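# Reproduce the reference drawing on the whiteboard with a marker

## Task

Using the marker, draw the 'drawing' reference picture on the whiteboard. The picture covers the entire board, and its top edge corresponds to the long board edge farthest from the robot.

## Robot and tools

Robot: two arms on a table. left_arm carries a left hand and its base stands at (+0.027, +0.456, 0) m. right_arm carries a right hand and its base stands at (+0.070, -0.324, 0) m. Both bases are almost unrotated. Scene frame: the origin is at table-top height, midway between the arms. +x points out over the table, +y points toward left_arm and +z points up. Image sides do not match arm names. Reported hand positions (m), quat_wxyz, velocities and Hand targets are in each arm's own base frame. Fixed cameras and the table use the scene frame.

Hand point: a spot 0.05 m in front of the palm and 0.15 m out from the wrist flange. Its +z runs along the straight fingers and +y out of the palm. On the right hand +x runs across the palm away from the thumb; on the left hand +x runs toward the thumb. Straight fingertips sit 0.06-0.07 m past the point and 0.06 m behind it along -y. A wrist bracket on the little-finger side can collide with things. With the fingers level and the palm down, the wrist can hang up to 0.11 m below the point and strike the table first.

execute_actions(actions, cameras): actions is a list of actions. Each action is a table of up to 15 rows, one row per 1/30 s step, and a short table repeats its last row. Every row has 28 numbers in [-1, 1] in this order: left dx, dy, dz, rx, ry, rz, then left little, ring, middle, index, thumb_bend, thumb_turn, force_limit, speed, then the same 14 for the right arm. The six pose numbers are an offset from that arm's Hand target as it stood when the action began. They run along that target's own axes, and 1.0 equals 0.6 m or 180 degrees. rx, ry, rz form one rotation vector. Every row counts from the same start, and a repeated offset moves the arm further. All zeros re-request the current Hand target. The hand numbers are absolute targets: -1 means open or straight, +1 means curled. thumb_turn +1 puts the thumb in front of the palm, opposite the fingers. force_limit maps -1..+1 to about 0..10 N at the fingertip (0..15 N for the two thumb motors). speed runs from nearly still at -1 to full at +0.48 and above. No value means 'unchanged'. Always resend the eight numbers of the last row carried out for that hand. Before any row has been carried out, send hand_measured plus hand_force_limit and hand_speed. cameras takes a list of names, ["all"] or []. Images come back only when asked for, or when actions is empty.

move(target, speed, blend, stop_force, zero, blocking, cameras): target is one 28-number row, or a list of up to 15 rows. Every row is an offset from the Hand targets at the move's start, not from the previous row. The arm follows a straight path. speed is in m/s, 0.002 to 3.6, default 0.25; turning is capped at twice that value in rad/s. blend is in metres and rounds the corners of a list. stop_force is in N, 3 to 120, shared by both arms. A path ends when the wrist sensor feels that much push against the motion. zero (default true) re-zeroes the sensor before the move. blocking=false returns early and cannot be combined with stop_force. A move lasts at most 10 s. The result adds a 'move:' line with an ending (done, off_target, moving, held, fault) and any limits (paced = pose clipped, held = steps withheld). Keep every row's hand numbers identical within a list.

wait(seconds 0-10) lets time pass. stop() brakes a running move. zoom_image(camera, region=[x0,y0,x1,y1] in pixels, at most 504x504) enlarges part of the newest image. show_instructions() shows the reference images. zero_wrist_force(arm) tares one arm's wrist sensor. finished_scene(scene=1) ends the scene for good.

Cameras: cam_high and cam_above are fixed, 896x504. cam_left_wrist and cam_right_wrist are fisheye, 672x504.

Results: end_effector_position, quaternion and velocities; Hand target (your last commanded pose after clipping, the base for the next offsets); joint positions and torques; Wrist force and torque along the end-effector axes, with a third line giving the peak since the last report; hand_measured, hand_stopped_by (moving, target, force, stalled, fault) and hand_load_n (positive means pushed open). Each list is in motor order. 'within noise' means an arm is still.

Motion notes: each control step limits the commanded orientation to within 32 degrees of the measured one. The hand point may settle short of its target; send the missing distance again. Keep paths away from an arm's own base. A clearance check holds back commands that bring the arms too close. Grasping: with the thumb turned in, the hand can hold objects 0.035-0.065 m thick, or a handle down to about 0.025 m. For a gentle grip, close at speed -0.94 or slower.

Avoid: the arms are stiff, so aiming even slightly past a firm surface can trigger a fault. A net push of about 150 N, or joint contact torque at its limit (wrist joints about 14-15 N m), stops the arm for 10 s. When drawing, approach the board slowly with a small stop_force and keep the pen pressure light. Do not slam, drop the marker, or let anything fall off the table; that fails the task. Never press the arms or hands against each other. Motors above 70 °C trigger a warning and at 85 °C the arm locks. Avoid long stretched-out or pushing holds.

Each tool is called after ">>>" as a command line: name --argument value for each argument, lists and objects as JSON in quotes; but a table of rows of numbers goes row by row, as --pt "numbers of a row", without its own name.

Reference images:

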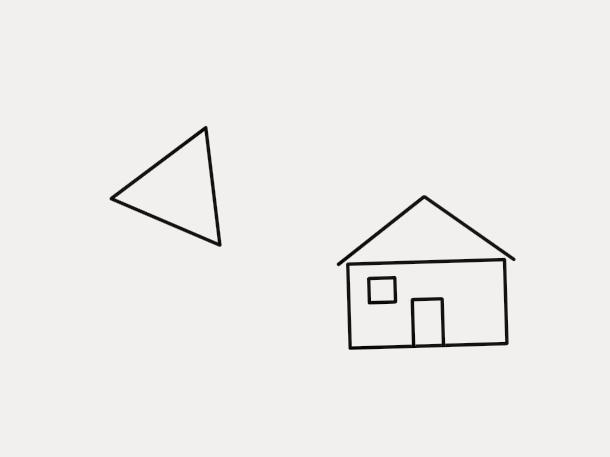

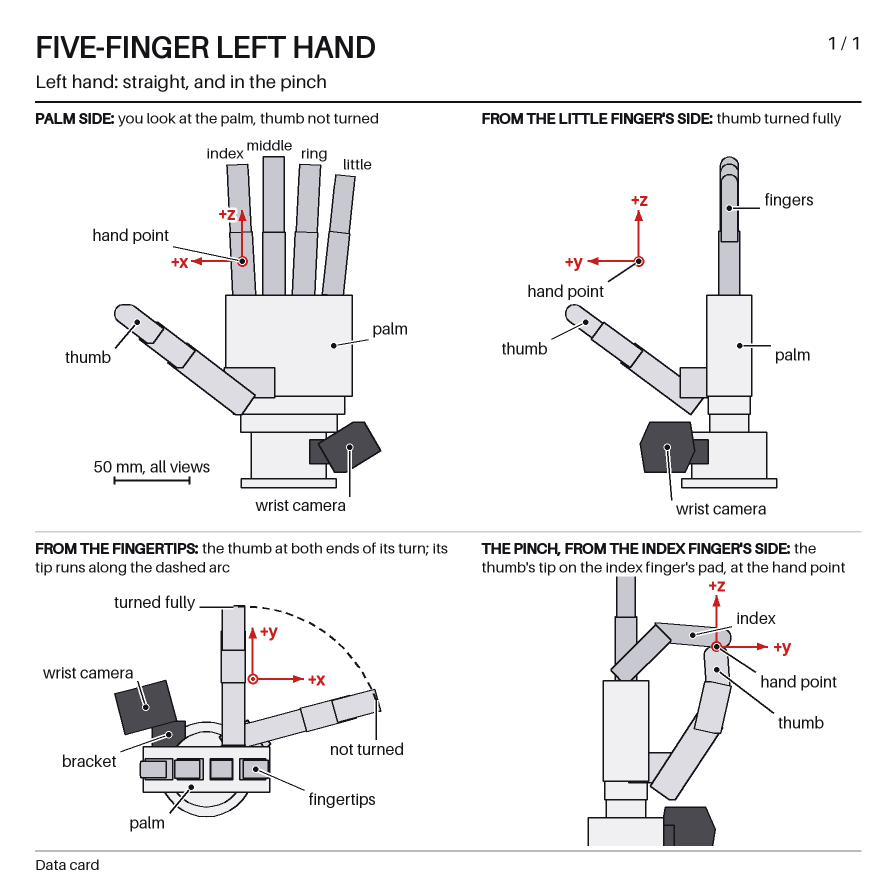

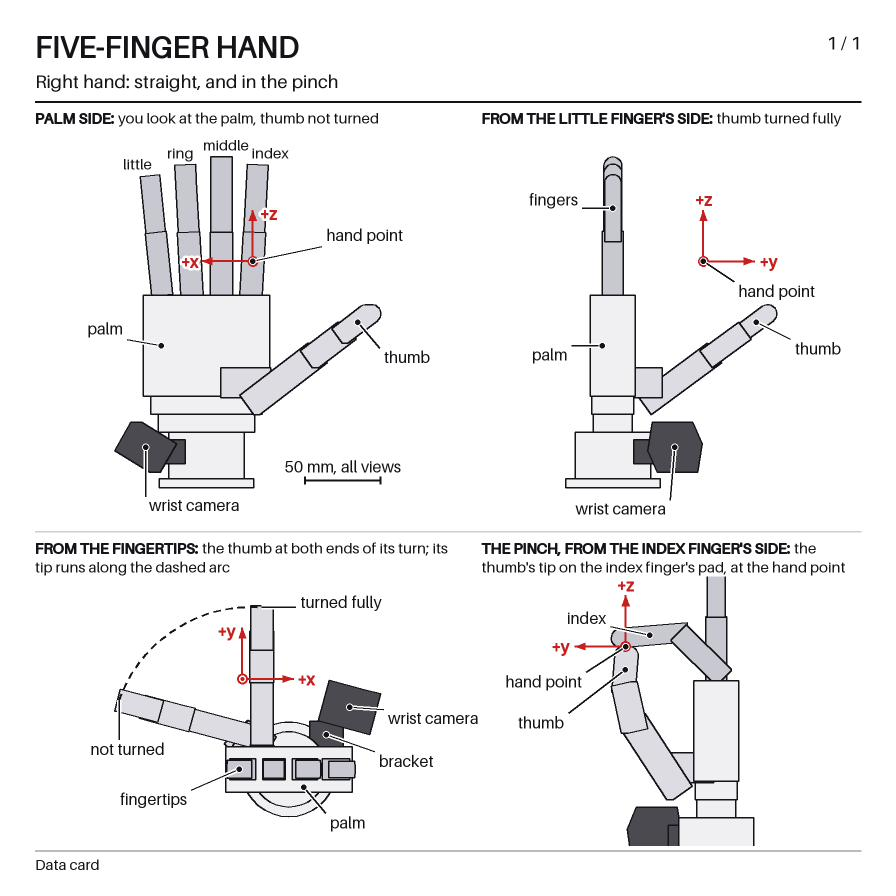

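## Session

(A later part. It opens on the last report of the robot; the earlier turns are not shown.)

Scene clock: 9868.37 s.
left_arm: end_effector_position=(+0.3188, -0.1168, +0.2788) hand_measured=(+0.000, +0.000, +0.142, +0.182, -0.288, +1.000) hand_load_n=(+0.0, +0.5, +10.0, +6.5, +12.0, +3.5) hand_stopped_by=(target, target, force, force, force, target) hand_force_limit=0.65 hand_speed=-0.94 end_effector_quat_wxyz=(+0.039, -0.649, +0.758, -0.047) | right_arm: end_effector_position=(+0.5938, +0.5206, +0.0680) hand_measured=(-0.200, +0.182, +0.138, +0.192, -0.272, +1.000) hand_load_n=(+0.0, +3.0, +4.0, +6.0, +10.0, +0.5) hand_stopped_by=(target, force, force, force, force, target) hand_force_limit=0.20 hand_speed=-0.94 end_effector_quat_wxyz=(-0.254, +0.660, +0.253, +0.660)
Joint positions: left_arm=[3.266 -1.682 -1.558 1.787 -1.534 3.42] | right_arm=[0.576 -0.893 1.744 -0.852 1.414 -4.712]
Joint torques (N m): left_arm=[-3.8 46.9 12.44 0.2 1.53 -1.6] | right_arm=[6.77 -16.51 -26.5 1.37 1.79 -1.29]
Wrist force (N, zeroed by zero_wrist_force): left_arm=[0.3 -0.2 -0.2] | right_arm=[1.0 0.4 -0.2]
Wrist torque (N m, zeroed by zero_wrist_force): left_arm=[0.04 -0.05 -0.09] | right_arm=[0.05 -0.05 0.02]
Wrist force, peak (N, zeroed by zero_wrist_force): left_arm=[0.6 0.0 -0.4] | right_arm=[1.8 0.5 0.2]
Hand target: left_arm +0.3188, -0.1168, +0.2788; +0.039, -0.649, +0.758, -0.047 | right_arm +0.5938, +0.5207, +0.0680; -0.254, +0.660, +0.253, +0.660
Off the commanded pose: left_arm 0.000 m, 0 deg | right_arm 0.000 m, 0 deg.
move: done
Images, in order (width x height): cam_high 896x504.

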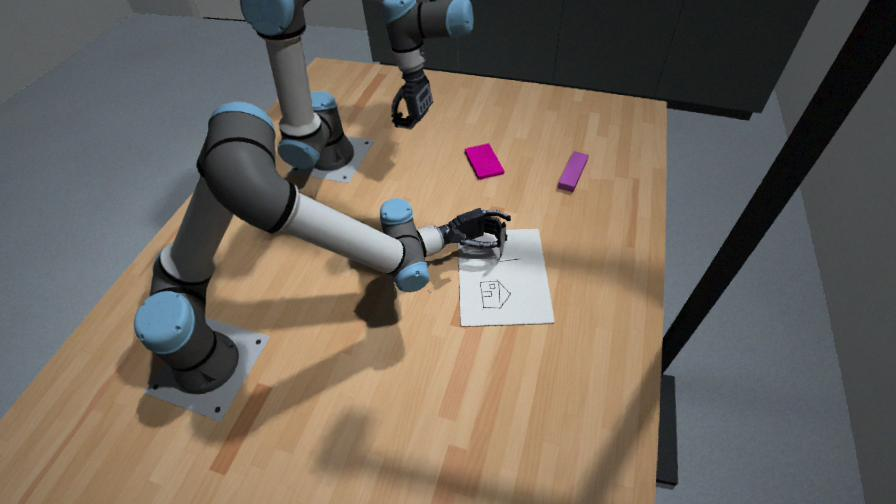

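>>> move --target '[0,0,0,0,0,0,0.0,0.0,0.31,0.35,0.04,1,0.65,-0.94,0.0003,-0.0226,0.02389,0,0,0,-0.2,0.32,0.28,0.40,-0.06,1,0.2,-0.94]' --speed 0.025

>>> move --target '[0,0,0,0,0,0,0.0,0.0,0.31,0.35,0.04,1,0.65,-0.94,0.0003,-0.0226,0.02389,0,0,0,-0.2,0.32,0.28,0.40,-0.06,1,0.2,-0.94]' --speed 0.025 --cameras '["cam_high"]'

>>> zoom_image --camera "cam_high" --region '[480, 230, 540, 290]'

Scene clock: 9879.70 s.
left_arm: end_effector_position=(+0.3188, -0.1168, +0.2788) hand_measured=(+0.000, +0.000, +0.142, +0.182, -0.288, +1.000) hand_load_n=(+0.0, +0.0, +10.0, +6.5, +12.0, +3.5) hand_stopped_by=(target, target, force, force, force, target) hand_force_limit=0.65 hand_speed=-0.94 end_effector_quat_wxyz=(+0.039, -0.649, +0.758, -0.047) | right_arm: end_effector_position=(+0.5954, +0.5403, +0.0682) hand_measured=(-0.200, +0.182, +0.138, +0.192, -0.272, +1.000) hand_load_n=(+0.0, +3.0, +4.5, +5.5, +10.0, +1.0) hand_stopped_by=(target, force, force, force, force, target) hand_force_limit=0.20 hand_speed=-0.94 end_effector_quat_wxyz=(-0.254, +0.660, +0.253, +0.660)
Joint positions: left_arm=[3.266 -1.682 -1.558 1.787 -1.534 3.42] | right_arm=[0.605 -0.867 1.692 -0.825 1.443 -4.712]
Joint torques (N m): left_arm=[-3.67 46.84 13.33 0.1 1.65 -1.56] | right_arm=[6.68 -17.72 -26.54 1.49 1.86 -1.31]
Wrist force (N, zeroed by zero_wrist_force): left_arm=[0.2 -0.2 -0.3] | right_arm=[1.5 0.4 -0.5]
Wrist torque (N m, zeroed by zero_wrist_force): left_arm=[0.04 -0.03 -0.10] | right_arm=[0.05 -0.02 -0.02]
Wrist force, peak (N, zeroed by zero_wrist_force): left_arm=[0.4 -0.4 -0.4] | right_arm=[1.9 0.3 -0.5]
Hand target: left_arm +0.3188, -0.1168, +0.2788; +0.039, -0.649, +0.758, -0.047 | right_arm +0.5954, +0.5403, +0.0682; -0.254, +0.660, +0.253, +0.660
Off the commanded pose: left_arm 0.000 m, 0 deg | right_arm 0.000 m, 0 deg.
move: done

Scene clock: 9880.83 s.
left_arm: end_effector_position=(+0.3188, -0.1168, +0.2788) hand_measured=(+0.000, +0.000, +0.142, +0.182, -0.288, +1.000) hand_load_n=(+0.0, +0.0, +9.5, +6.5, +12.0, +3.5) hand_stopped_by=(target, target, force, force, force, target) hand_force_limit=0.65 hand_speed=-0.94 end_effector_quat_wxyz=(+0.039, -0.649, +0.758, -0.047) | right_arm: end_effector_position=(+0.5969, +0.5599, +0.0684) hand_measured=(-0.200, +0.182, +0.138, +0.192, -0.272, +1.000) hand_load_n=(+0.0, +3.5, +4.5, +5.5, +10.0, +0.5) hand_stopped_by=(target, force, force, force, force, target) hand_force_limit=0.20 hand_speed=-0.94 end_effector_quat_wxyz=(-0.254, +0.660, +0.253, +0.660)
Joint positions: left_arm=[3.266 -1.682 -1.558 1.787 -1.534 3.42] | right_arm=[0.633 -0.841 1.638 -0.798 1.47 -4.712]
Joint torques (N m): left_arm=[-3.68 46.58 13.23 0.13 1.64 -1.53] | right_arm=[5.95 -17.09 -28.36 1.46 1.93 -1.12]
Wrist force (N, zeroed by zero_wrist_force): left_arm=[0.2 -0.1 0.0] | right_arm=[1.8 0.4 -0.2]
Wrist torque (N m, zeroed by zero_wrist_force): left_arm=[0.03 -0.02 -0.11] | right_arm=[0.02 -0.02 -0.04]
Wrist force, peak (N, zeroed by zero_wrist_force): left_arm=[0.6 0.0 -0.1] | right_arm=[2.2 0.5 -0.6]
Hand target: left_arm +0.3188, -0.1168, +0.2788; +0.039, -0.649, +0.758, -0.047 | right_arm +0.5969, +0.5600, +0.0684; -0.254, +0.660, +0.253, +0.660
Off the commanded pose: left_arm 0.000 m, 0 deg | right_arm 0.000 m, 0 deg.
move: done
Images, in order (width x height): cam_high 896x504.

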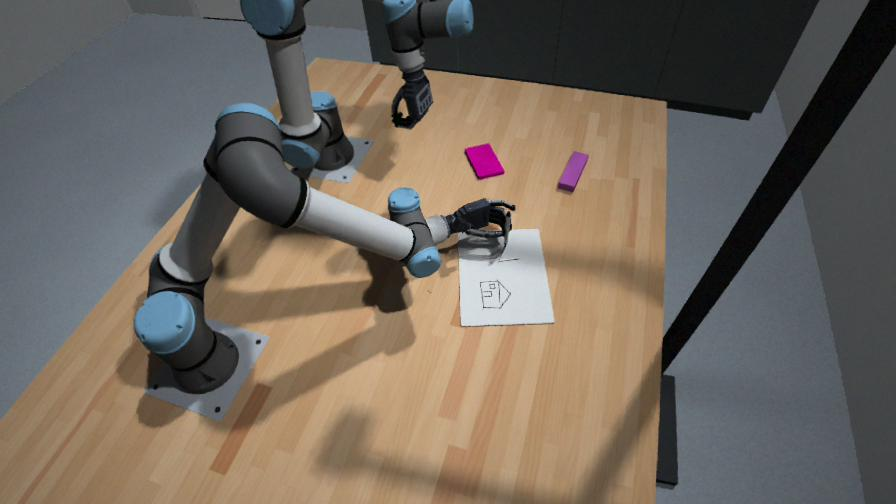

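Scaled by 8.400.

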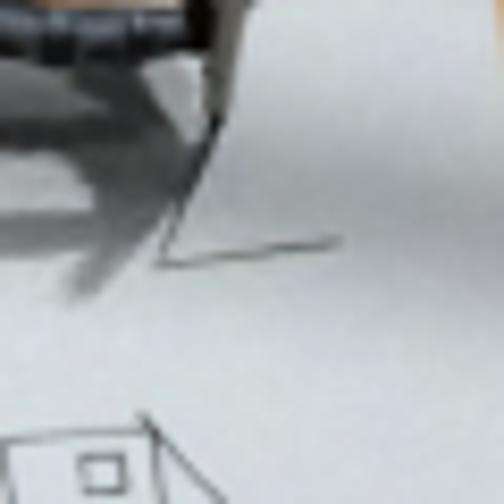

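>>> move --pt "0 0 0 0 0 0 0.0 0.0 0.31 0.35 0.04 1 0.65 -0.94 0.019 0 0 0 0 0 -0.2 0.32 0.28 0.40 -0.06 1 0.2 -0.94" --pt "0 0 0 0 0 0 0.0 0.0 0.31 0.35 0.04 1 0.65 -0.94 0.0193 0.12645 0.01017 0 0 0 -0.2 0.32 0.28 0.40 -0.06 1 0.2 -0.94" --pt "0 0 0 0 0 0 0.0 0.0 0.31 0.35 0.04 1 0.65 -0.94 0.0077 0.09662 0.02312 0 0 0 -0.2 0.32 0.28 0.40 -0.06 1 0.2 -0.94" --pt "0 0 0 0 0 0 0.0 0.0 0.31 0.35 0.04 1 0.65 -0.94 0.0008 0.09662 0.02312 0 0 0 -0.2 0.32 0.28 0.40 -0.06 1 0.2 -0.94" --speed '[0.04,0.08,0.04,0.01]' --cameras '["cam_high"]'

>>> zoom_image --camera "cam_high" --region '[480, 230, 540, 290]'

Scene clock: 9904.63 s.
left_arm: end_effector_position=(+0.3188, -0.1168, +0.2788) hand_measured=(+0.000, +0.000, +0.142, +0.182, -0.288, +1.000) hand_load_n=(+0.0, -0.5, +10.0, +6.5, +12.0, +3.0) hand_stopped_by=(target, target, force, force, force, target) hand_force_limit=0.65 hand_speed=-0.94 end_effector_quat_wxyz=(+0.039, -0.649, +0.758, -0.047) | right_arm: end_effector_position=(+0.6461, +0.5262, +0.0689) hand_measured=(-0.200, +0.182, +0.138, +0.192, -0.272, +1.000) hand_load_n=(+0.0, +2.5, +4.0, +6.0, +10.0, +1.0) hand_stopped_by=(target, force, force, force, force, target) hand_force_limit=0.20 hand_speed=-0.94 end_effector_quat_wxyz=(-0.254, +0.660, +0.253, +0.660)
Joint positions: left_arm=[3.266 -1.682 -1.558 1.787 -1.534 3.42] | right_arm=[0.534 -0.827 1.606 -0.781 1.372 -4.712]
Joint torques (N m): left_arm=[-3.57 46.77 13.78 0.17 1.71 -1.65] | right_arm=[8.07 -18.63 -0.24 -4.71 1.81 -0.29]
Wrist force (N, zeroed by zero_wrist_force): left_arm=[0.4 -0.2 -0.4] | right_arm=[1.0 0.0 -0.1]
Wrist torque (N m, zeroed by zero_wrist_force): left_arm=[0.04 -0.07 -0.09] | right_arm=[0.01 0.00 -0.01]
Wrist force, peak (N, zeroed by zero_wrist_force): left_arm=[0.6 -0.1 -0.4] | right_arm=[0.2 -2.9 0.5]
Hand target: left_arm +0.3188, -0.1168, +0.2788; +0.039, -0.649, +0.758, -0.047 | right_arm +0.6461, +0.5262, +0.0689; -0.254, +0.660, +0.253, +0.660
Off the commanded pose: left_arm 0.000 m, 0 deg | right_arm 0.000 m, 0 deg.
move: done
Images, in order (width x height): cam_high 896x504.

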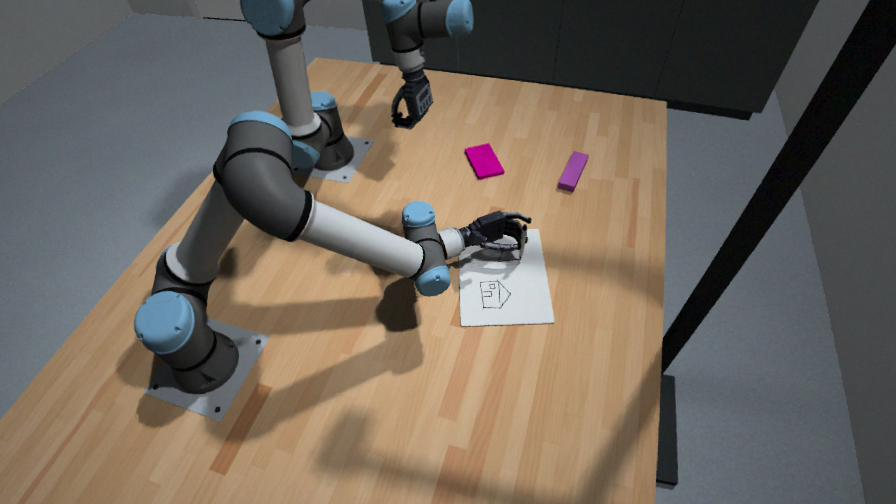

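Scaled by 8.400.

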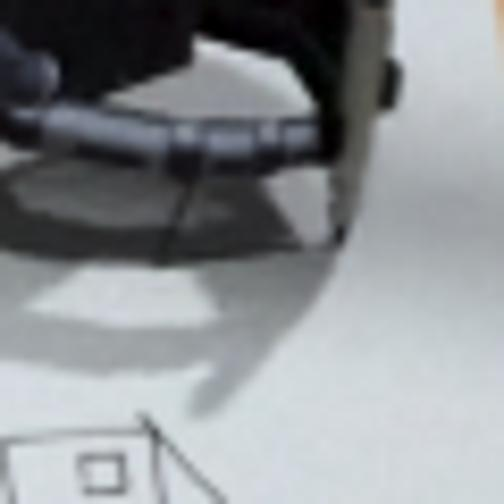

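>>> move --target '[0,0,0,0,0,0,0.0,0.0,0.31,0.35,0.04,1,0.65,-0.94,-0.0004,-0.03221,-0.00771,0,0,0,-0.2,0.32,0.28,0.40,-0.06,1,0.2,-0.94]' --speed 0.025

>>> move --target '[0,0,0,0,0,0,0.0,0.0,0.31,0.35,0.04,1,0.65,-0.94,-0.0003,-0.03221,-0.00771,0,0,0,-0.2,0.32,0.28,0.40,-0.06,1,0.2,-0.94]' --speed 0.025 --cameras '["cam_high"]'

>>> zoom_image --camera "cam_high" --region '[480, 230, 540, 290]'

Scene clock: 9914.43 s.
left_arm: end_effector_position=(+0.3188, -0.1168, +0.2788) hand_measured=(+0.000, +0.000, +0.142, +0.182, -0.288, +1.000) hand_load_n=(+0.0, +0.0, +10.0, +6.5, +12.0, +3.5) hand_stopped_by=(target, target, force, force, force, target) hand_force_limit=0.65 hand_speed=-0.94 end_effector_quat_wxyz=(+0.039, -0.649, +0.758, -0.047) | right_arm: end_effector_position=(+0.6297, +0.5374, +0.0686) hand_measured=(-0.200, +0.182, +0.138, +0.192, -0.272, +1.000) hand_load_n=(+0.0, +1.5, +5.0, +2.5, +6.5, +0.5) hand_stopped_by=(target, force, force, force, force, target) hand_force_limit=0.20 hand_speed=-0.94 end_effector_quat_wxyz=(-0.254, +0.660, +0.253, +0.660)
Joint positions: left_arm=[3.266 -1.682 -1.558 1.787 -1.534 3.42] | right_arm=[0.566 -0.832 1.619 -0.788 1.404 -4.712]
Joint torques (N m): left_arm=[-3.59 46.81 13.97 0.09 1.76 -1.55] | right_arm=[7.69 -70.45 -0.22 -4.37 1.98 -1.14]
Wrist force (N, zeroed by zero_wrist_force): left_arm=[0.2 -0.2 -0.2] | right_arm=[1.6 0.3 0.0]
Wrist torque (N m, zeroed by zero_wrist_force): left_arm=[0.04 -0.04 -0.10] | right_arm=[0.01 -0.02 -0.01]
Wrist force, peak (N, zeroed by zero_wrist_force): left_arm=[0.6 -0.3 -0.2] | right_arm=[4.3 0.7 0.0]
Hand target: left_arm +0.3188, -0.1168, +0.2788; +0.039, -0.649, +0.758, -0.047 | right_arm +0.6297, +0.5375, +0.0686; -0.254, +0.660, +0.253, +0.660
Off the commanded pose: left_arm 0.000 m, 0 deg | right_arm 0.000 m, 0 deg.
move: done

Scene clock: 9915.57 s.
left_arm: end_effector_position=(+0.3188, -0.1168, +0.2788) hand_measured=(+0.000, +0.000, +0.142, +0.182, -0.288, +1.000) hand_load_n=(+0.0, +0.0, +10.0, +6.5, +12.0, +3.5) hand_stopped_by=(target, target, force, force, force, target) hand_force_limit=0.65 hand_speed=-0.94 end_effector_quat_wxyz=(+0.039, -0.649, +0.758, -0.047) | right_arm: end_effector_position=(+0.6134, +0.5487, +0.0684) hand_measured=(-0.200, +0.182, +0.138, +0.192, -0.272, +1.000) hand_load_n=(+0.0, +1.5, +5.0, +2.5, +6.5, +0.5) hand_stopped_by=(target, force, force, force, force, target) hand_force_limit=0.20 hand_speed=-0.94 end_effector_quat_wxyz=(-0.254, +0.660, +0.253, +0.660)
Joint positions: left_arm=[3.266 -1.682 -1.558 1.787 -1.534 3.42] | right_arm=[0.599 -0.837 1.63 -0.793 1.437 -4.712]
Joint torques (N m): left_arm=[-3.65 46.44 13.93 0.09 1.7 -1.57] | right_arm=[7.83 -69.59 -0.15 -4.43 1.78 -1.28]
Wrist force (N, zeroed by zero_wrist_force): left_arm=[0.3 0.0 -0.2] | right_arm=[1.8 0.5 0.0]
Wrist torque (N m, zeroed by zero_wrist_force): left_arm=[0.06 -0.04 -0.10] | right_arm=[0.05 -0.02 -0.03]
Wrist force, peak (N, zeroed by zero_wrist_force): left_arm=[0.6 -0.1 -0.2] | right_arm=[2.2 0.6 0.1]
Hand target: left_arm +0.3188, -0.1168, +0.2788; +0.039, -0.649, +0.758, -0.047 | right_arm +0.6133, +0.5487, +0.0684; -0.254, +0.660, +0.253, +0.660
Off the commanded pose: left_arm 0.000 m, 0 deg | right_arm 0.000 m, 0 deg.
move: done
Images, in order (width x height): cam_high 896x504.

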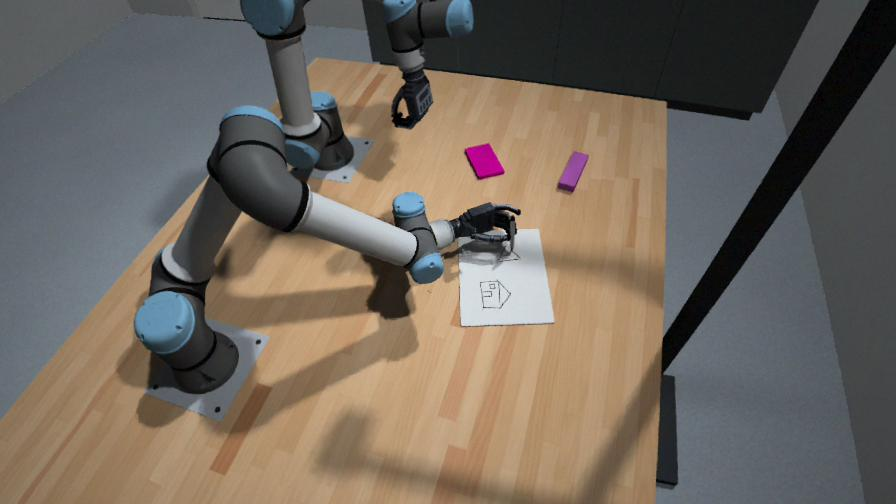

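Scaled by 8.400.

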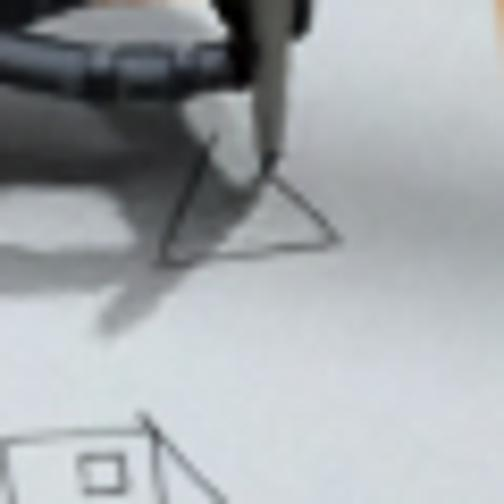

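>>> move --target '[0,0,0,0,0,0,0.0,0.0,0.31,0.35,0.04,1,0.65,-0.94,0,-0.03091,-0.01141,0,0,0,-0.2,0.32,0.28,0.40,-0.06,1,0.2,-0.94]' --speed 0.025

>>> move --target '[0,0,0,0,0,0,0.0,0.0,0.31,0.35,0.04,1,0.65,-0.94,0.025,0,0,0,0,0,-0.2,0.32,0.28,0.40,-0.06,1,0.2,-0.94]' --speed 0.04 --cameras '["cam_high","cam_above"]'

>>> zoom_image --camera "cam_high" --region '[480, 220, 540, 280]'

>>> zoom_image --camera "cam_above" --region '[300, 150, 450, 300]'

Scene clock: 9939.93 s.
left_arm: end_effector_position=(+0.3188, -0.1168, +0.2788) hand_measured=(+0.000, +0.000, +0.142, +0.182, -0.288, +1.000) hand_load_n=(+0.0, +0.0, +10.0, +6.5, +12.0, +3.0) hand_stopped_by=(target, target, force, force, force, target) hand_force_limit=0.65 hand_speed=-0.94 end_effector_quat_wxyz=(+0.039, -0.649, +0.758, -0.047) | right_arm: end_effector_position=(+0.5959, +0.5579, +0.0684) hand_measured=(-0.200, +0.182, +0.138, +0.192, -0.272, +1.000) hand_load_n=(+0.0, +1.5, +5.0, +2.0, +5.5, +1.0) hand_stopped_by=(target, force, force, force, force, target) hand_force_limit=0.20 hand_speed=-0.94 end_effector_quat_wxyz=(-0.254, +0.660, +0.253, +0.660)
Joint positions: left_arm=[3.266 -1.682 -1.558 1.787 -1.534 3.42] | right_arm=[0.631 -0.845 1.646 -0.801 1.468 -4.712]
Joint torques (N m): left_arm=[-4.19 46.48 13.81 0.15 1.73 -1.58] | right_arm=[7.05 -70.3 -0.36 -4.56 1.79 -1.25]
Wrist force (N, zeroed by zero_wrist_force): left_arm=[0.2 -0.3 -0.2] | right_arm=[0.9 0.3 0.0]
Wrist torque (N m, zeroed by zero_wrist_force): left_arm=[0.02 -0.04 -0.10] | right_arm=[0.04 0.00 -0.02]
Wrist force, peak (N, zeroed by zero_wrist_force): left_arm=[0.6 -0.1 -0.5] | right_arm=[2.1 0.9 -0.4]
Hand target: left_arm +0.3188, -0.1168, +0.2788; +0.039, -0.649, +0.758, -0.047 | right_arm +0.5958, +0.5579, +0.0684; -0.254, +0.660, +0.253, +0.660
Off the commanded pose: left_arm 0.000 m, 0 deg | right_arm 0.000 m, 0 deg.
move: done

Scene clock: 9940.73 s.
left_arm: end_effector_position=(+0.3188, -0.1168, +0.2788) hand_measured=(+0.000, +0.000, +0.142, +0.182, -0.288, +1.000) hand_load_n=(-0.5, +0.0, +10.0, +6.5, +12.0, +3.5) hand_stopped_by=(target, target, force, force, force, target) hand_force_limit=0.65 hand_speed=-0.94 end_effector_quat_wxyz=(+0.039, -0.649, +0.758, -0.047) | right_arm: end_effector_position=(+0.5958, +0.5579, +0.0833) hand_measured=(-0.200, +0.182, +0.138, +0.192, -0.272, +1.000) hand_load_n=(+0.0, +1.0, +5.0, +2.0, +5.5, +1.0) hand_stopped_by=(target, force, force, force, force, target) hand_force_limit=0.20 hand_speed=-0.94 end_effector_quat_wxyz=(-0.254, +0.660, +0.253, +0.660)
Joint positions: left_arm=[3.266 -1.682 -1.558 1.787 -1.534 3.42] | right_arm=[0.631 -0.87 1.642 -0.773 1.468 -4.712]
Joint torques (N m): left_arm=[-3.59 46.36 14.24 0.1 1.68 -1.51] | right_arm=[7.33 -70.18 -29.59 1.25 2.12 -1.22]
Wrist force (N, zeroed by zero_wrist_force): left_arm=[0.2 0.0 -0.4] | right_arm=[0.2 0.2 0.0]
Wrist torque (N m, zeroed by zero_wrist_force): left_arm=[0.07 -0.04 -0.10] | right_arm=[0.05 -0.03 0.01]
Wrist force, peak (N, zeroed by zero_wrist_force): left_arm=[0.3 -0.2 -0.5] | right_arm=[1.0 0.4 0.0]
Hand target: left_arm +0.3188, -0.1168, +0.2788; +0.039, -0.649, +0.758, -0.047 | right_arm +0.5958, +0.5579, +0.0834; -0.254, +0.660, +0.253, +0.660
Off the commanded pose: left_arm 0.000 m, 0 deg | right_arm 0.000 m, 0 deg.
move: done
Images, in order (width x height): cam_high 896x504, cam_above 896x504.

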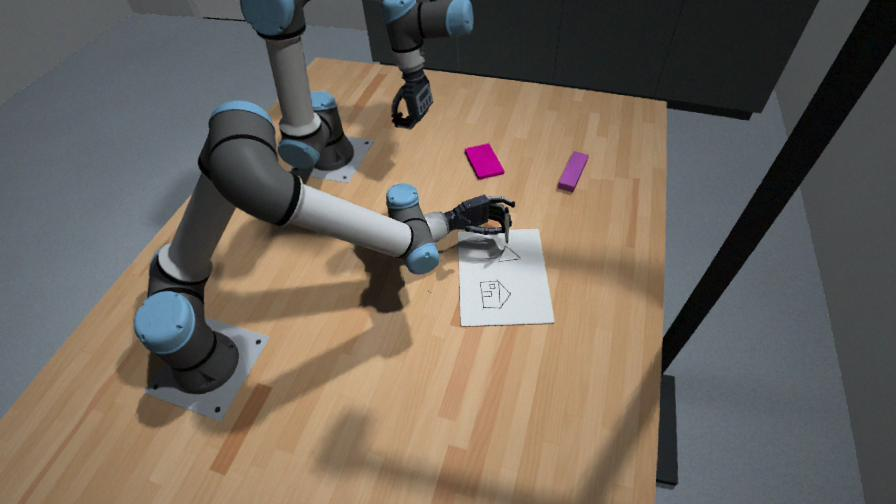

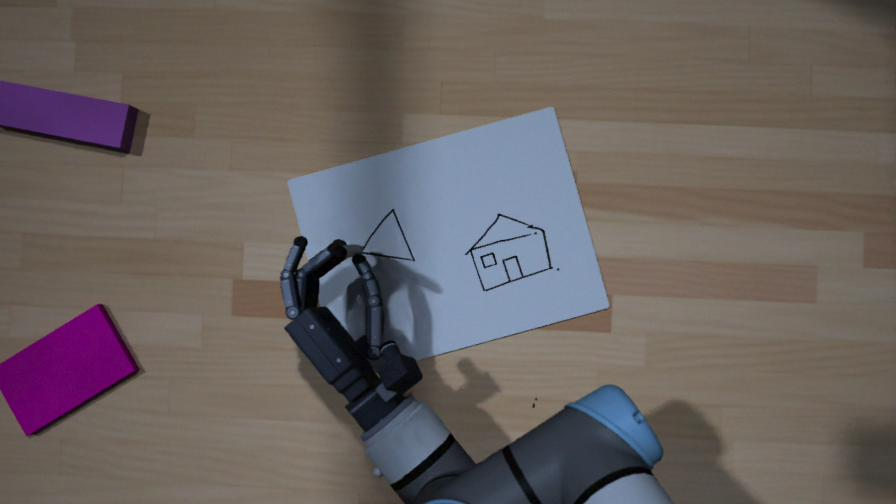

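Scaled by 8.400.

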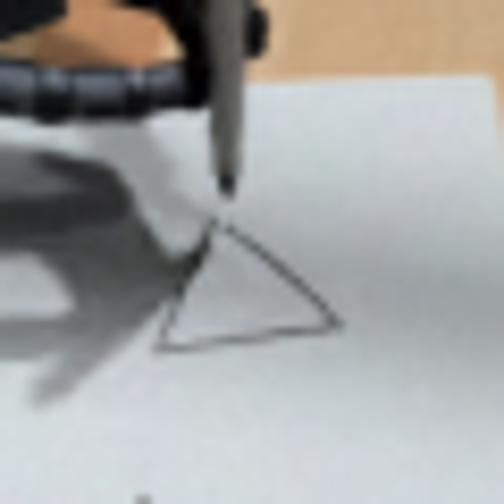

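Scaled by 3.360.

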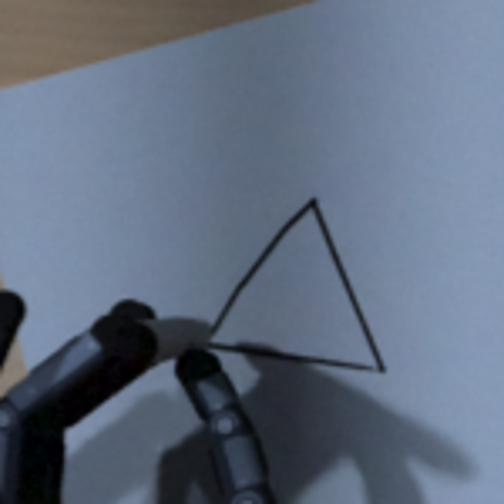

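>>> move --pt "0 0 0 0 0 0 0.0 0.0 0.31 0.35 0.04 1 0.65 -0.94 0.0043 0.30219 -0.1889 0 0 0 -0.2 0.32 0.28 0.40 -0.06 1 0.2 -0.94" --pt "0 0 0 0 0 0 0.0 0.0 0.31 0.35 0.04 1 0.65 -0.94 -0.0157 0.2743 -0.1768 0 0 0 -0.2 0.32 0.28 0.40 -0.06 1 0.2 -0.94" --speed '[0.1,0.04]' --cameras '["cam_high","cam_above"]'

>>> zoom_image --camera "cam_high" --region '[470, 260, 530, 320]'

>>> zoom_image --camera "cam_above" --region '[330, 190, 430, 290]'

Scene clock: 10009.70 s.
left_arm: end_effector_position=(+0.3188, -0.1168, +0.2788) hand_measured=(+0.000, +0.000, +0.142, +0.182, -0.288, +1.000) hand_load_n=(+0.0, +0.5, +10.0, +6.5, +12.0, +3.5) hand_stopped_by=(target, target, force, force, force, target) hand_force_limit=0.65 hand_speed=-0.94 end_effector_quat_wxyz=(+0.039, -0.649, +0.758, -0.047) | right_arm: end_effector_position=(+0.6272, +0.3646, +0.0740) hand_measured=(-0.200, +0.182, +0.138, +0.192, -0.272, +1.000) hand_load_n=(+0.0, +1.0, +4.5, +2.0, +5.5, +1.0) hand_stopped_by=(target, force, force, force, force, target) hand_force_limit=0.20 hand_speed=-0.94 end_effector_quat_wxyz=(-0.254, +0.660, +0.253, +0.660)
Joint positions: left_arm=[3.266 -1.682 -1.558 1.787 -1.534 3.42] | right_arm=[0.254 -1.02 1.975 -0.956 1.091 -4.712]
Joint torques (N m): left_arm=[-3.46 46.61 13.97 0.12 1.68 -1.45] | right_arm=[5.93 -13.03 -25.89 -5.05 2.04 -0.25]
Wrist force (N, zeroed by zero_wrist_force): left_arm=[0.1 -0.3 0.0] | right_arm=[-0.1 0.1 0.1]
Wrist torque (N m, zeroed by zero_wrist_force): left_arm=[0.01 -0.01 -0.10] | right_arm=[0.04 0.00 0.01]
Wrist force, peak (N, zeroed by zero_wrist_force): left_arm=[0.4 -0.5 -0.3] | right_arm=[0.0 -4.4 -0.3]
Hand target: left_arm +0.3188, -0.1168, +0.2788; +0.039, -0.649, +0.758, -0.047 | right_arm +0.6272, +0.3646, +0.0739; -0.254, +0.660, +0.253, +0.660
Off the commanded pose: left_arm 0.000 m, 0 deg | right_arm 0.000 m, 0 deg.
move: done
Images, in order (width x height): cam_high 896x504, cam_above 896x504.

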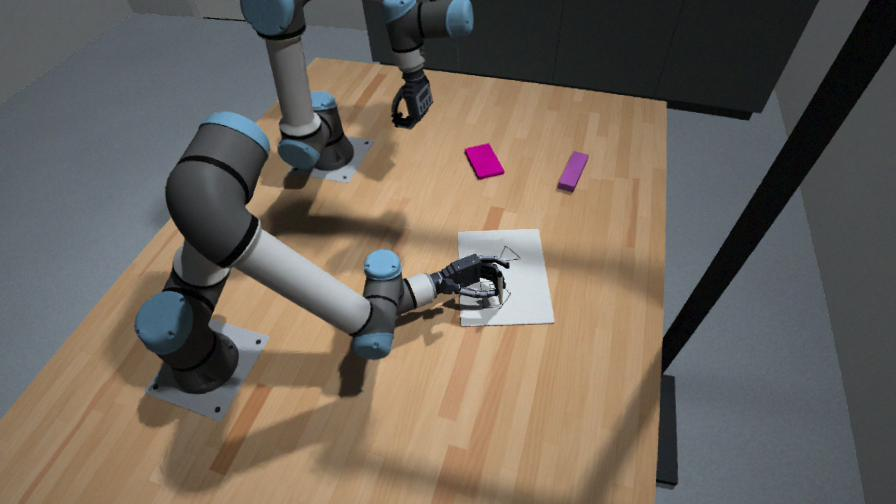

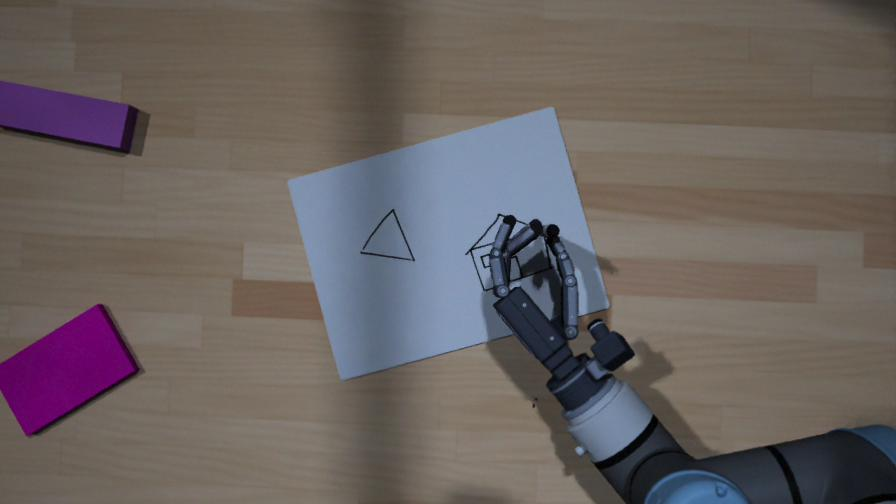

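Scaled by 8.400.

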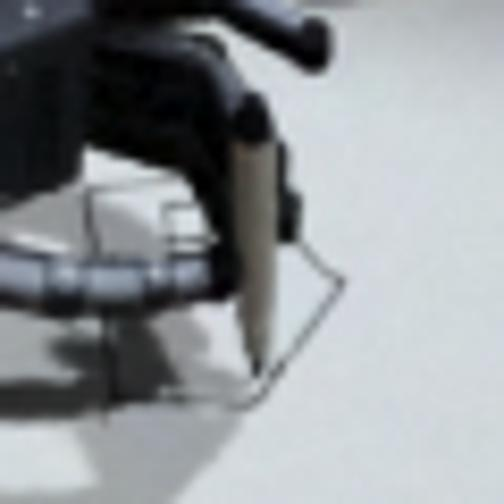

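Scaled by 5.040.

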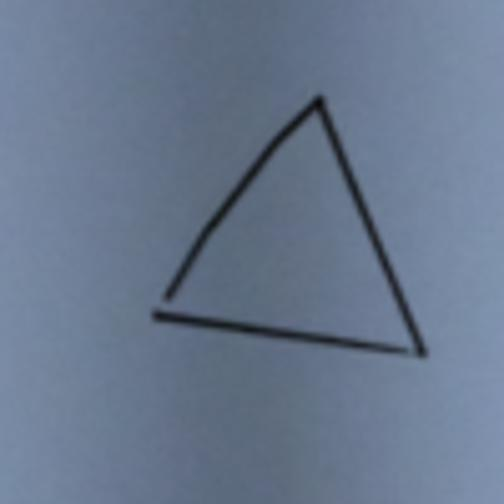

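>>> move --pt "0 0 0 0 0 0 0.0 0.0 0.31 0.35 0.04 1 0.65 -0.94 0 0.0381 -0.01995 0 0 0 -0.2 0.32 0.28 0.40 -0.06 1 0.2 -0.94" --pt "0 0 0 0 0 0 0.0 0.0 0.31 0.35 0.04 1 0.65 -0.94 -0.007 0.01028 -0.00776 0 0 0 -0.2 0.32 0.28 0.40 -0.06 1 0.2 -0.94" --pt "0 0 0 0 0 0 0.0 0.0 0.31 0.35 0.04 1 0.65 -0.94 -0.0125 0.01028 -0.00776 0 0 0 -0.2 0.32 0.28 0.40 -0.06 1 0.2 -0.94" --speed '[0.06,0.04,0.01]' --cameras '["cam_high"]'

>>> zoom_image --camera "cam_high" --region '[470, 260, 530, 320]'

Scene clock: 10031.27 s.
left_arm: end_effector_position=(+0.3188, -0.1168, +0.2788) hand_measured=(+0.000, +0.000, +0.142, +0.182, -0.288, +1.000) hand_load_n=(+0.0, +0.0, +10.0, +6.5, +12.0, +3.5) hand_stopped_by=(target, target, force, force, force, target) hand_force_limit=0.65 hand_speed=-0.94 end_effector_quat_wxyz=(+0.039, -0.649, +0.758, -0.047) | right_arm: end_effector_position=(+0.6279, +0.3570, +0.0665) hand_measured=(-0.200, +0.182, +0.138, +0.192, -0.272, +1.000) hand_load_n=(+0.0, +1.0, +4.5, +2.0, +5.5, +1.0) hand_stopped_by=(target, force, force, force, force, target) hand_force_limit=0.20 hand_speed=-0.94 end_effector_quat_wxyz=(-0.254, +0.660, +0.253, +0.660)
Joint positions: left_arm=[3.266 -1.682 -1.558 1.787 -1.534 3.42] | right_arm=[0.237 -1.009 1.987 -0.979 1.074 -4.712]
Joint torques (N m): left_arm=[-3.41 46.65 14.01 0.14 1.72 -1.57] | right_arm=[7.58 -13.9 1.52 -4.92 1.92 0.62]
Wrist force (N, zeroed by zero_wrist_force): left_arm=[0.2 0.2 -0.1] | right_arm=[-0.3 0.3 -0.1]
Wrist torque (N m, zeroed by zero_wrist_force): left_arm=[0.09 -0.03 -0.11] | right_arm=[0.07 0.05 -0.01]
Wrist force, peak (N, zeroed by zero_wrist_force): left_arm=[0.3 -0.3 -0.5] | right_arm=[-0.3 1.1 0.2]
Hand target: left_arm +0.3188, -0.1168, +0.2788; +0.039, -0.649, +0.758, -0.047 | right_arm +0.6278, +0.3570, +0.0664; -0.254, +0.660, +0.253, +0.660
Off the commanded pose: left_arm 0.000 m, 0 deg | right_arm 0.000 m, 0 deg.
move: done
Images, in order (width x height): cam_high 896x504.

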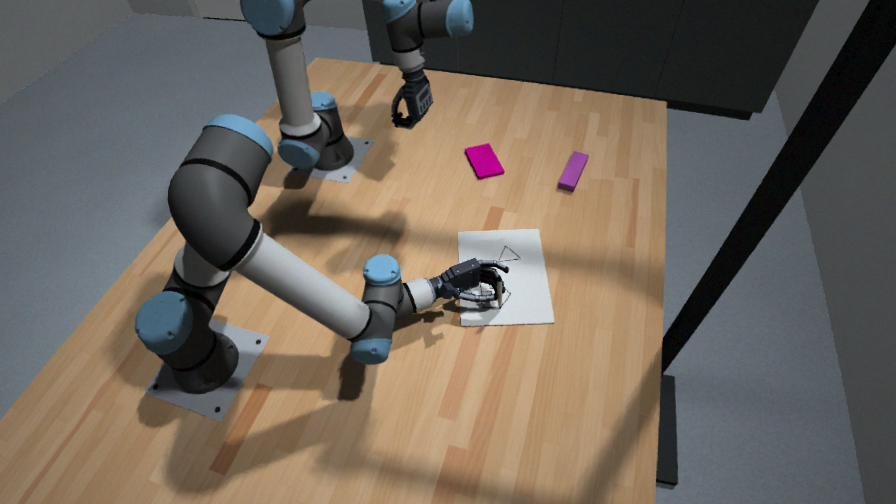

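Scaled by 8.400.

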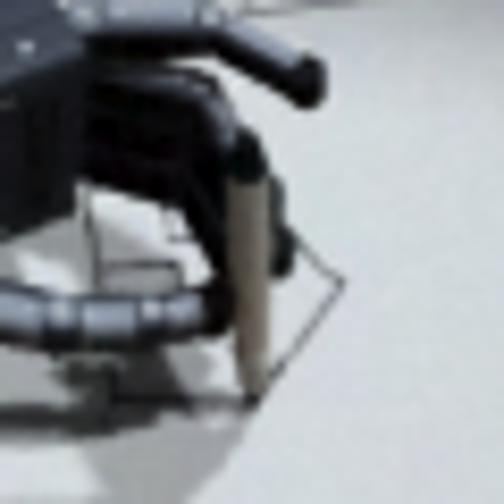

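>>> move --target '[0,0,0,0,0,0,0.0,0.0,0.31,0.35,0.04,1,0.65,-0.94,-0.0007,0,0,0,0,0,-0.2,0.32,0.28,0.40,-0.06,1,0.2,-0.94]' --speed 0.01

Scene clock: 10037.83 s.
left_arm: end_effector_position=(+0.3188, -0.1168, +0.2788) hand_measured=(+0.000, +0.000, +0.142, +0.182, -0.288, +1.000) hand_load_n=(+0.0, +0.0, +10.0, +6.5, +12.0, +3.5) hand_stopped_by=(target, target, force, force, force, target) hand_force_limit=0.65 hand_speed=-0.94 end_effector_quat_wxyz=(+0.039, -0.649, +0.758, -0.047) | right_arm: end_effector_position=(+0.6278, +0.3570, +0.0660) hand_measured=(-0.200, +0.182, +0.138, +0.192, -0.272, +1.000) hand_load_n=(+0.0, +1.0, +5.0, +1.5, +5.5, +1.0) hand_stopped_by=(target, force, force, force, force, target) hand_force_limit=0.20 hand_speed=-0.94 end_effector_quat_wxyz=(-0.254, +0.660, +0.253, +0.660)
Joint positions: left_arm=[3.266 -1.682 -1.558 1.787 -1.534 3.42] | right_arm=[0.237 -1.008 1.988 -0.98 1.074 -4.712]
Joint torques (N m): left_arm=[-3.41 46.48 14.33 0.22 1.66 -1.55] | right_arm=[7.3 -12.51 1.52 -4.67 1.79 -1.17]
Wrist force (N, zeroed by zero_wrist_force): left_arm=[0.1 -0.1 -0.2] | right_arm=[0.0 0.3 0.2]
Wrist torque (N m, zeroed by zero_wrist_force): left_arm=[0.05 -0.02 -0.11] | right_arm=[0.06 -0.01 0.01]
Wrist force, peak (N, zeroed by zero_wrist_force): left_arm=[0.5 -0.3 -0.3] | right_arm=[-0.2 0.5 0.1]
Hand target: left_arm +0.3188, -0.1168, +0.2788; +0.039, -0.649, +0.758, -0.047 | right_arm +0.6278, +0.3570, +0.0660; -0.254, +0.660, +0.253, +0.660
Off the commanded pose: left_arm 0.000 m, 0 deg | right_arm 0.000 m, 0 deg.
move: done

>>> move --target '[0,0,0,0,0,0,0.0,0.0,0.31,0.35,0.04,1,0.65,-0.94,-0.0005,0,0,0,0,0,-0.2,0.32,0.28,0.40,-0.06,1,0.2,-0.94]' --speed 0.01

Scene clock: 10043.37 s.
left_arm: end_effector_position=(+0.3188, -0.1168, +0.2788) hand_measured=(+0.000, +0.000, +0.142, +0.182, -0.288, +1.000) hand_load_n=(+0.0, +0.0, +10.0, +6.5, +12.0, +3.5) hand_stopped_by=(target, target, force, force, force, target) hand_force_limit=0.65 hand_speed=-0.94 end_effector_quat_wxyz=(+0.039, -0.649, +0.758, -0.047) | right_arm: end_effector_position=(+0.6278, +0.3570, +0.0657) hand_measured=(-0.200, +0.182, +0.138, +0.192, -0.272, +1.000) hand_load_n=(+0.0, +1.0, +5.0, +2.0, +5.5, +1.0) hand_stopped_by=(target, force, force, force, force, target) hand_force_limit=0.20 hand_speed=-0.94 end_effector_quat_wxyz=(-0.254, +0.660, +0.253, +0.660)
Joint positions: left_arm=[3.266 -1.682 -1.558 1.787 -1.534 3.42] | right_arm=[0.237 -1.008 1.988 -0.981 1.074 -4.712]
Joint torques (N m): left_arm=[-4.05 46.37 14.51 0.12 1.64 -1.55] | right_arm=[6.26 -12.55 2.04 -4.56 1.8 -1.18]
Wrist force (N, zeroed by zero_wrist_force): left_arm=[0.1 -0.1 -0.4] | right_arm=[0.5 0.2 0.0]
Wrist torque (N m, zeroed by zero_wrist_force): left_arm=[0.06 -0.03 -0.11] | right_arm=[0.05 0.02 -0.02]
Wrist force, peak (N, zeroed by zero_wrist_force): left_arm=[0.5 -0.2 -0.3] | right_arm=[-0.4 0.5 0.0]
Hand target: left_arm +0.3188, -0.1168, +0.2788; +0.039, -0.649, +0.758, -0.047 | right_arm +0.6278, +0.3570, +0.0657; -0.254, +0.660, +0.253, +0.660
Off the commanded pose: left_arm 0.000 m, 0 deg | right_arm 0.000 m, 0 deg.
move: done

>>> move --pt "0 0 0 0 0 0 0.0 0.0 0.31 0.35 0.04 1 0.65 -0.94 -0.0003 0 0 0 0 0 -0.2 0.32 0.28 0.40 -0.06 1 0.2 -0.94" --pt "0 0 0 0 0 0 0.0 0.0 0.31 0.35 0.04 1 0.65 -0.94 -0.0001 -0.02311 0.01045 0 0 0 -0.2 0.32 0.28 0.40 -0.06 1 0.2 -0.94" --speed 0.02

>>> move --target '[0,0,0,0,0,0,0.0,0.0,0.31,0.35,0.04,1,0.65,-0.94,0.015,0,0,0,0,0,-0.2,0.32,0.28,0.40,-0.06,1,0.2,-0.94]' --speed 0.04 --cameras '["cam_high","cam_above"]'

>>> zoom_image --camera "cam_high" --region '[470, 260, 530, 320]'

>>> zoom_image --camera "cam_above" --region '[500, 200, 580, 280]'

Scene clock: 10057.73 s.
left_arm: end_effector_position=(+0.3188, -0.1168, +0.2788) hand_measured=(+0.000, +0.000, +0.142, +0.182, -0.288, +1.000) hand_load_n=(+0.0, +0.0, +10.0, +6.5, +12.0, +3.5) hand_stopped_by=(target, target, force, force, force, target) hand_force_limit=0.65 hand_speed=-0.94 end_effector_quat_wxyz=(+0.039, -0.649, +0.758, -0.047) | right_arm: end_effector_position=(+0.6232, +0.3714, +0.0657) hand_measured=(-0.200, +0.182, +0.138, +0.192, -0.272, +1.000) hand_load_n=(+0.0, +1.0, +5.0, +1.0, +5.5, +1.0) hand_stopped_by=(target, force, force, force, force, target) hand_force_limit=0.20 hand_speed=-0.94 end_effector_quat_wxyz=(-0.254, +0.660, +0.253, +0.660)
Joint positions: left_arm=[3.266 -1.682 -1.558 1.787 -1.534 3.42] | right_arm=[0.271 -1.002 1.977 -0.975 1.108 -4.712]
Joint torques (N m): left_arm=[-3.41 46.23 14.68 0.11 1.7 -1.49] | right_arm=[6.77 -12.83 -23.94 1.29 1.8 -1.35]
Wrist force (N, zeroed by zero_wrist_force): left_arm=[0.3 0.0 -0.2] | right_arm=[0.9 0.5 0.0]
Wrist torque (N m, zeroed by zero_wrist_force): left_arm=[0.05 -0.04 -0.10] | right_arm=[0.06 0.01 -0.01]
Wrist force, peak (N, zeroed by zero_wrist_force): left_arm=[0.6 -0.1 -0.3] | right_arm=[1.8 0.6 -0.5]
Hand target: left_arm +0.3188, -0.1168, +0.2788; +0.039, -0.649, +0.758, -0.047 | right_arm +0.6232, +0.3715, +0.0657; -0.254, +0.660, +0.253, +0.660
Off the commanded pose: left_arm 0.000 m, 0 deg | right_arm 0.000 m, 0 deg.
move: done

Scene clock: 10058.53 s.
left_arm: end_effector_position=(+0.3188, -0.1168, +0.2788) hand_measured=(+0.000, +0.000, +0.142, +0.182, -0.288, +1.000) hand_load_n=(+0.0, +0.0, +10.0, +6.5, +12.0, +3.5) hand_stopped_by=(target, target, force, force, force, target) hand_force_limit=0.65 hand_speed=-0.94 end_effector_quat_wxyz=(+0.039, -0.649, +0.758, -0.047) | right_arm: end_effector_position=(+0.6232, +0.3715, +0.0746) hand_measured=(-0.200, +0.182, +0.138, +0.192, -0.272, +1.000) hand_load_n=(+0.0, +1.0, +5.0, +1.5, +5.0, +1.0) hand_stopped_by=(target, force, force, force, force, target) hand_force_limit=0.20 hand_speed=-0.94 end_effector_quat_wxyz=(-0.254, +0.660, +0.253, +0.660)
Joint positions: left_arm=[3.266 -1.682 -1.558 1.787 -1.534 3.42] | right_arm=[0.271 -1.021 1.975 -0.954 1.108 -4.712]
Joint torques (N m): left_arm=[-3.58 46.12 14.79 0.14 1.72 -1.53] | right_arm=[6.17 -59.58 -24.22 1.15 1.71 -0.36]
Wrist force (N, zeroed by zero_wrist_force): left_arm=[0.1 -0.2 -0.3] | right_arm=[0.1 0.3 0.0]
Wrist torque (N m, zeroed by zero_wrist_force): left_arm=[0.04 -0.03 -0.10] | right_arm=[0.07 -0.03 0.04]
Wrist force, peak (N, zeroed by zero_wrist_force): left_arm=[0.4 -0.3 -0.3] | right_arm=[1.4 0.5 0.3]
Hand target: left_arm +0.3188, -0.1168, +0.2788; +0.039, -0.649, +0.758, -0.047 | right_arm +0.6232, +0.3714, +0.0747; -0.254, +0.660, +0.253, +0.660
Off the commanded pose: left_arm 0.000 m, 0 deg | right_arm 0.000 m, 0 deg.
move: done
Images, in order (width x height): cam_high 896x504, cam_above 896x504.

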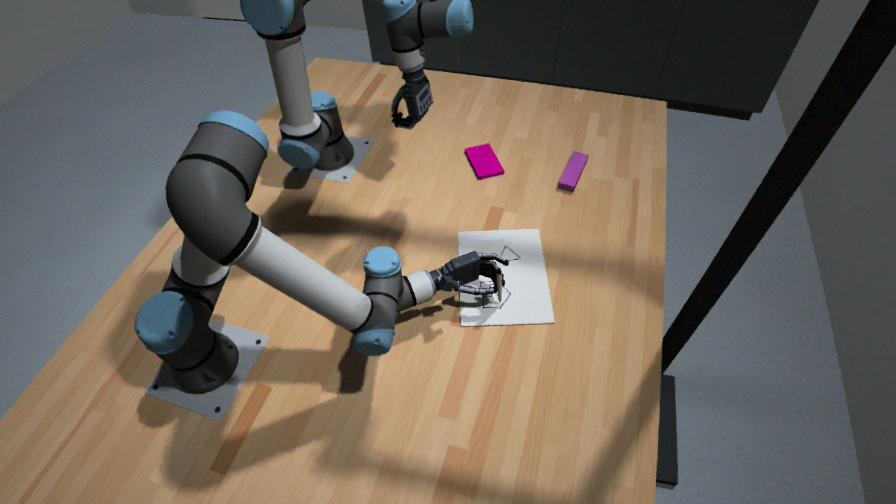

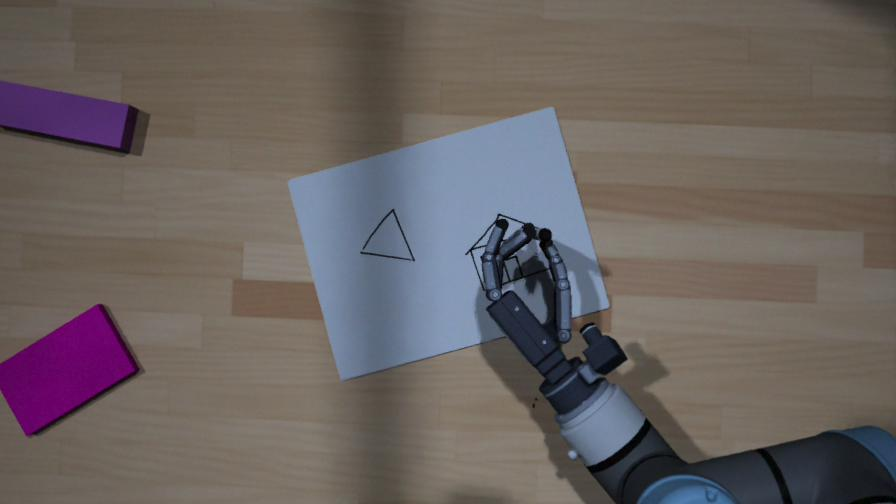

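Scaled by 8.400.

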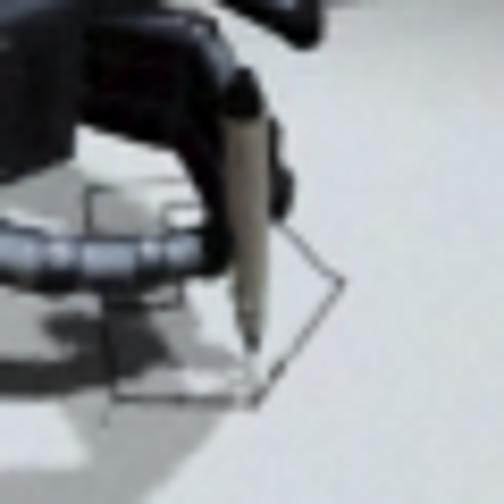

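Scaled by 6.300.

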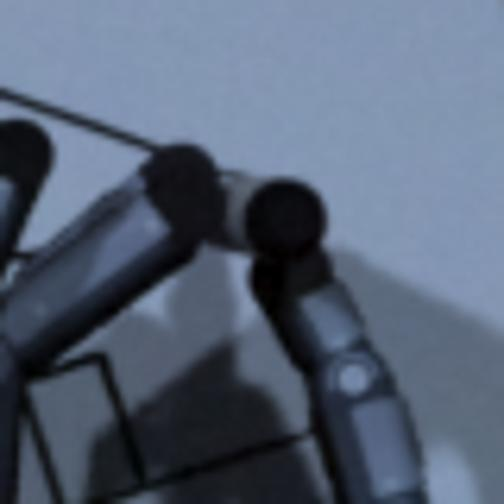

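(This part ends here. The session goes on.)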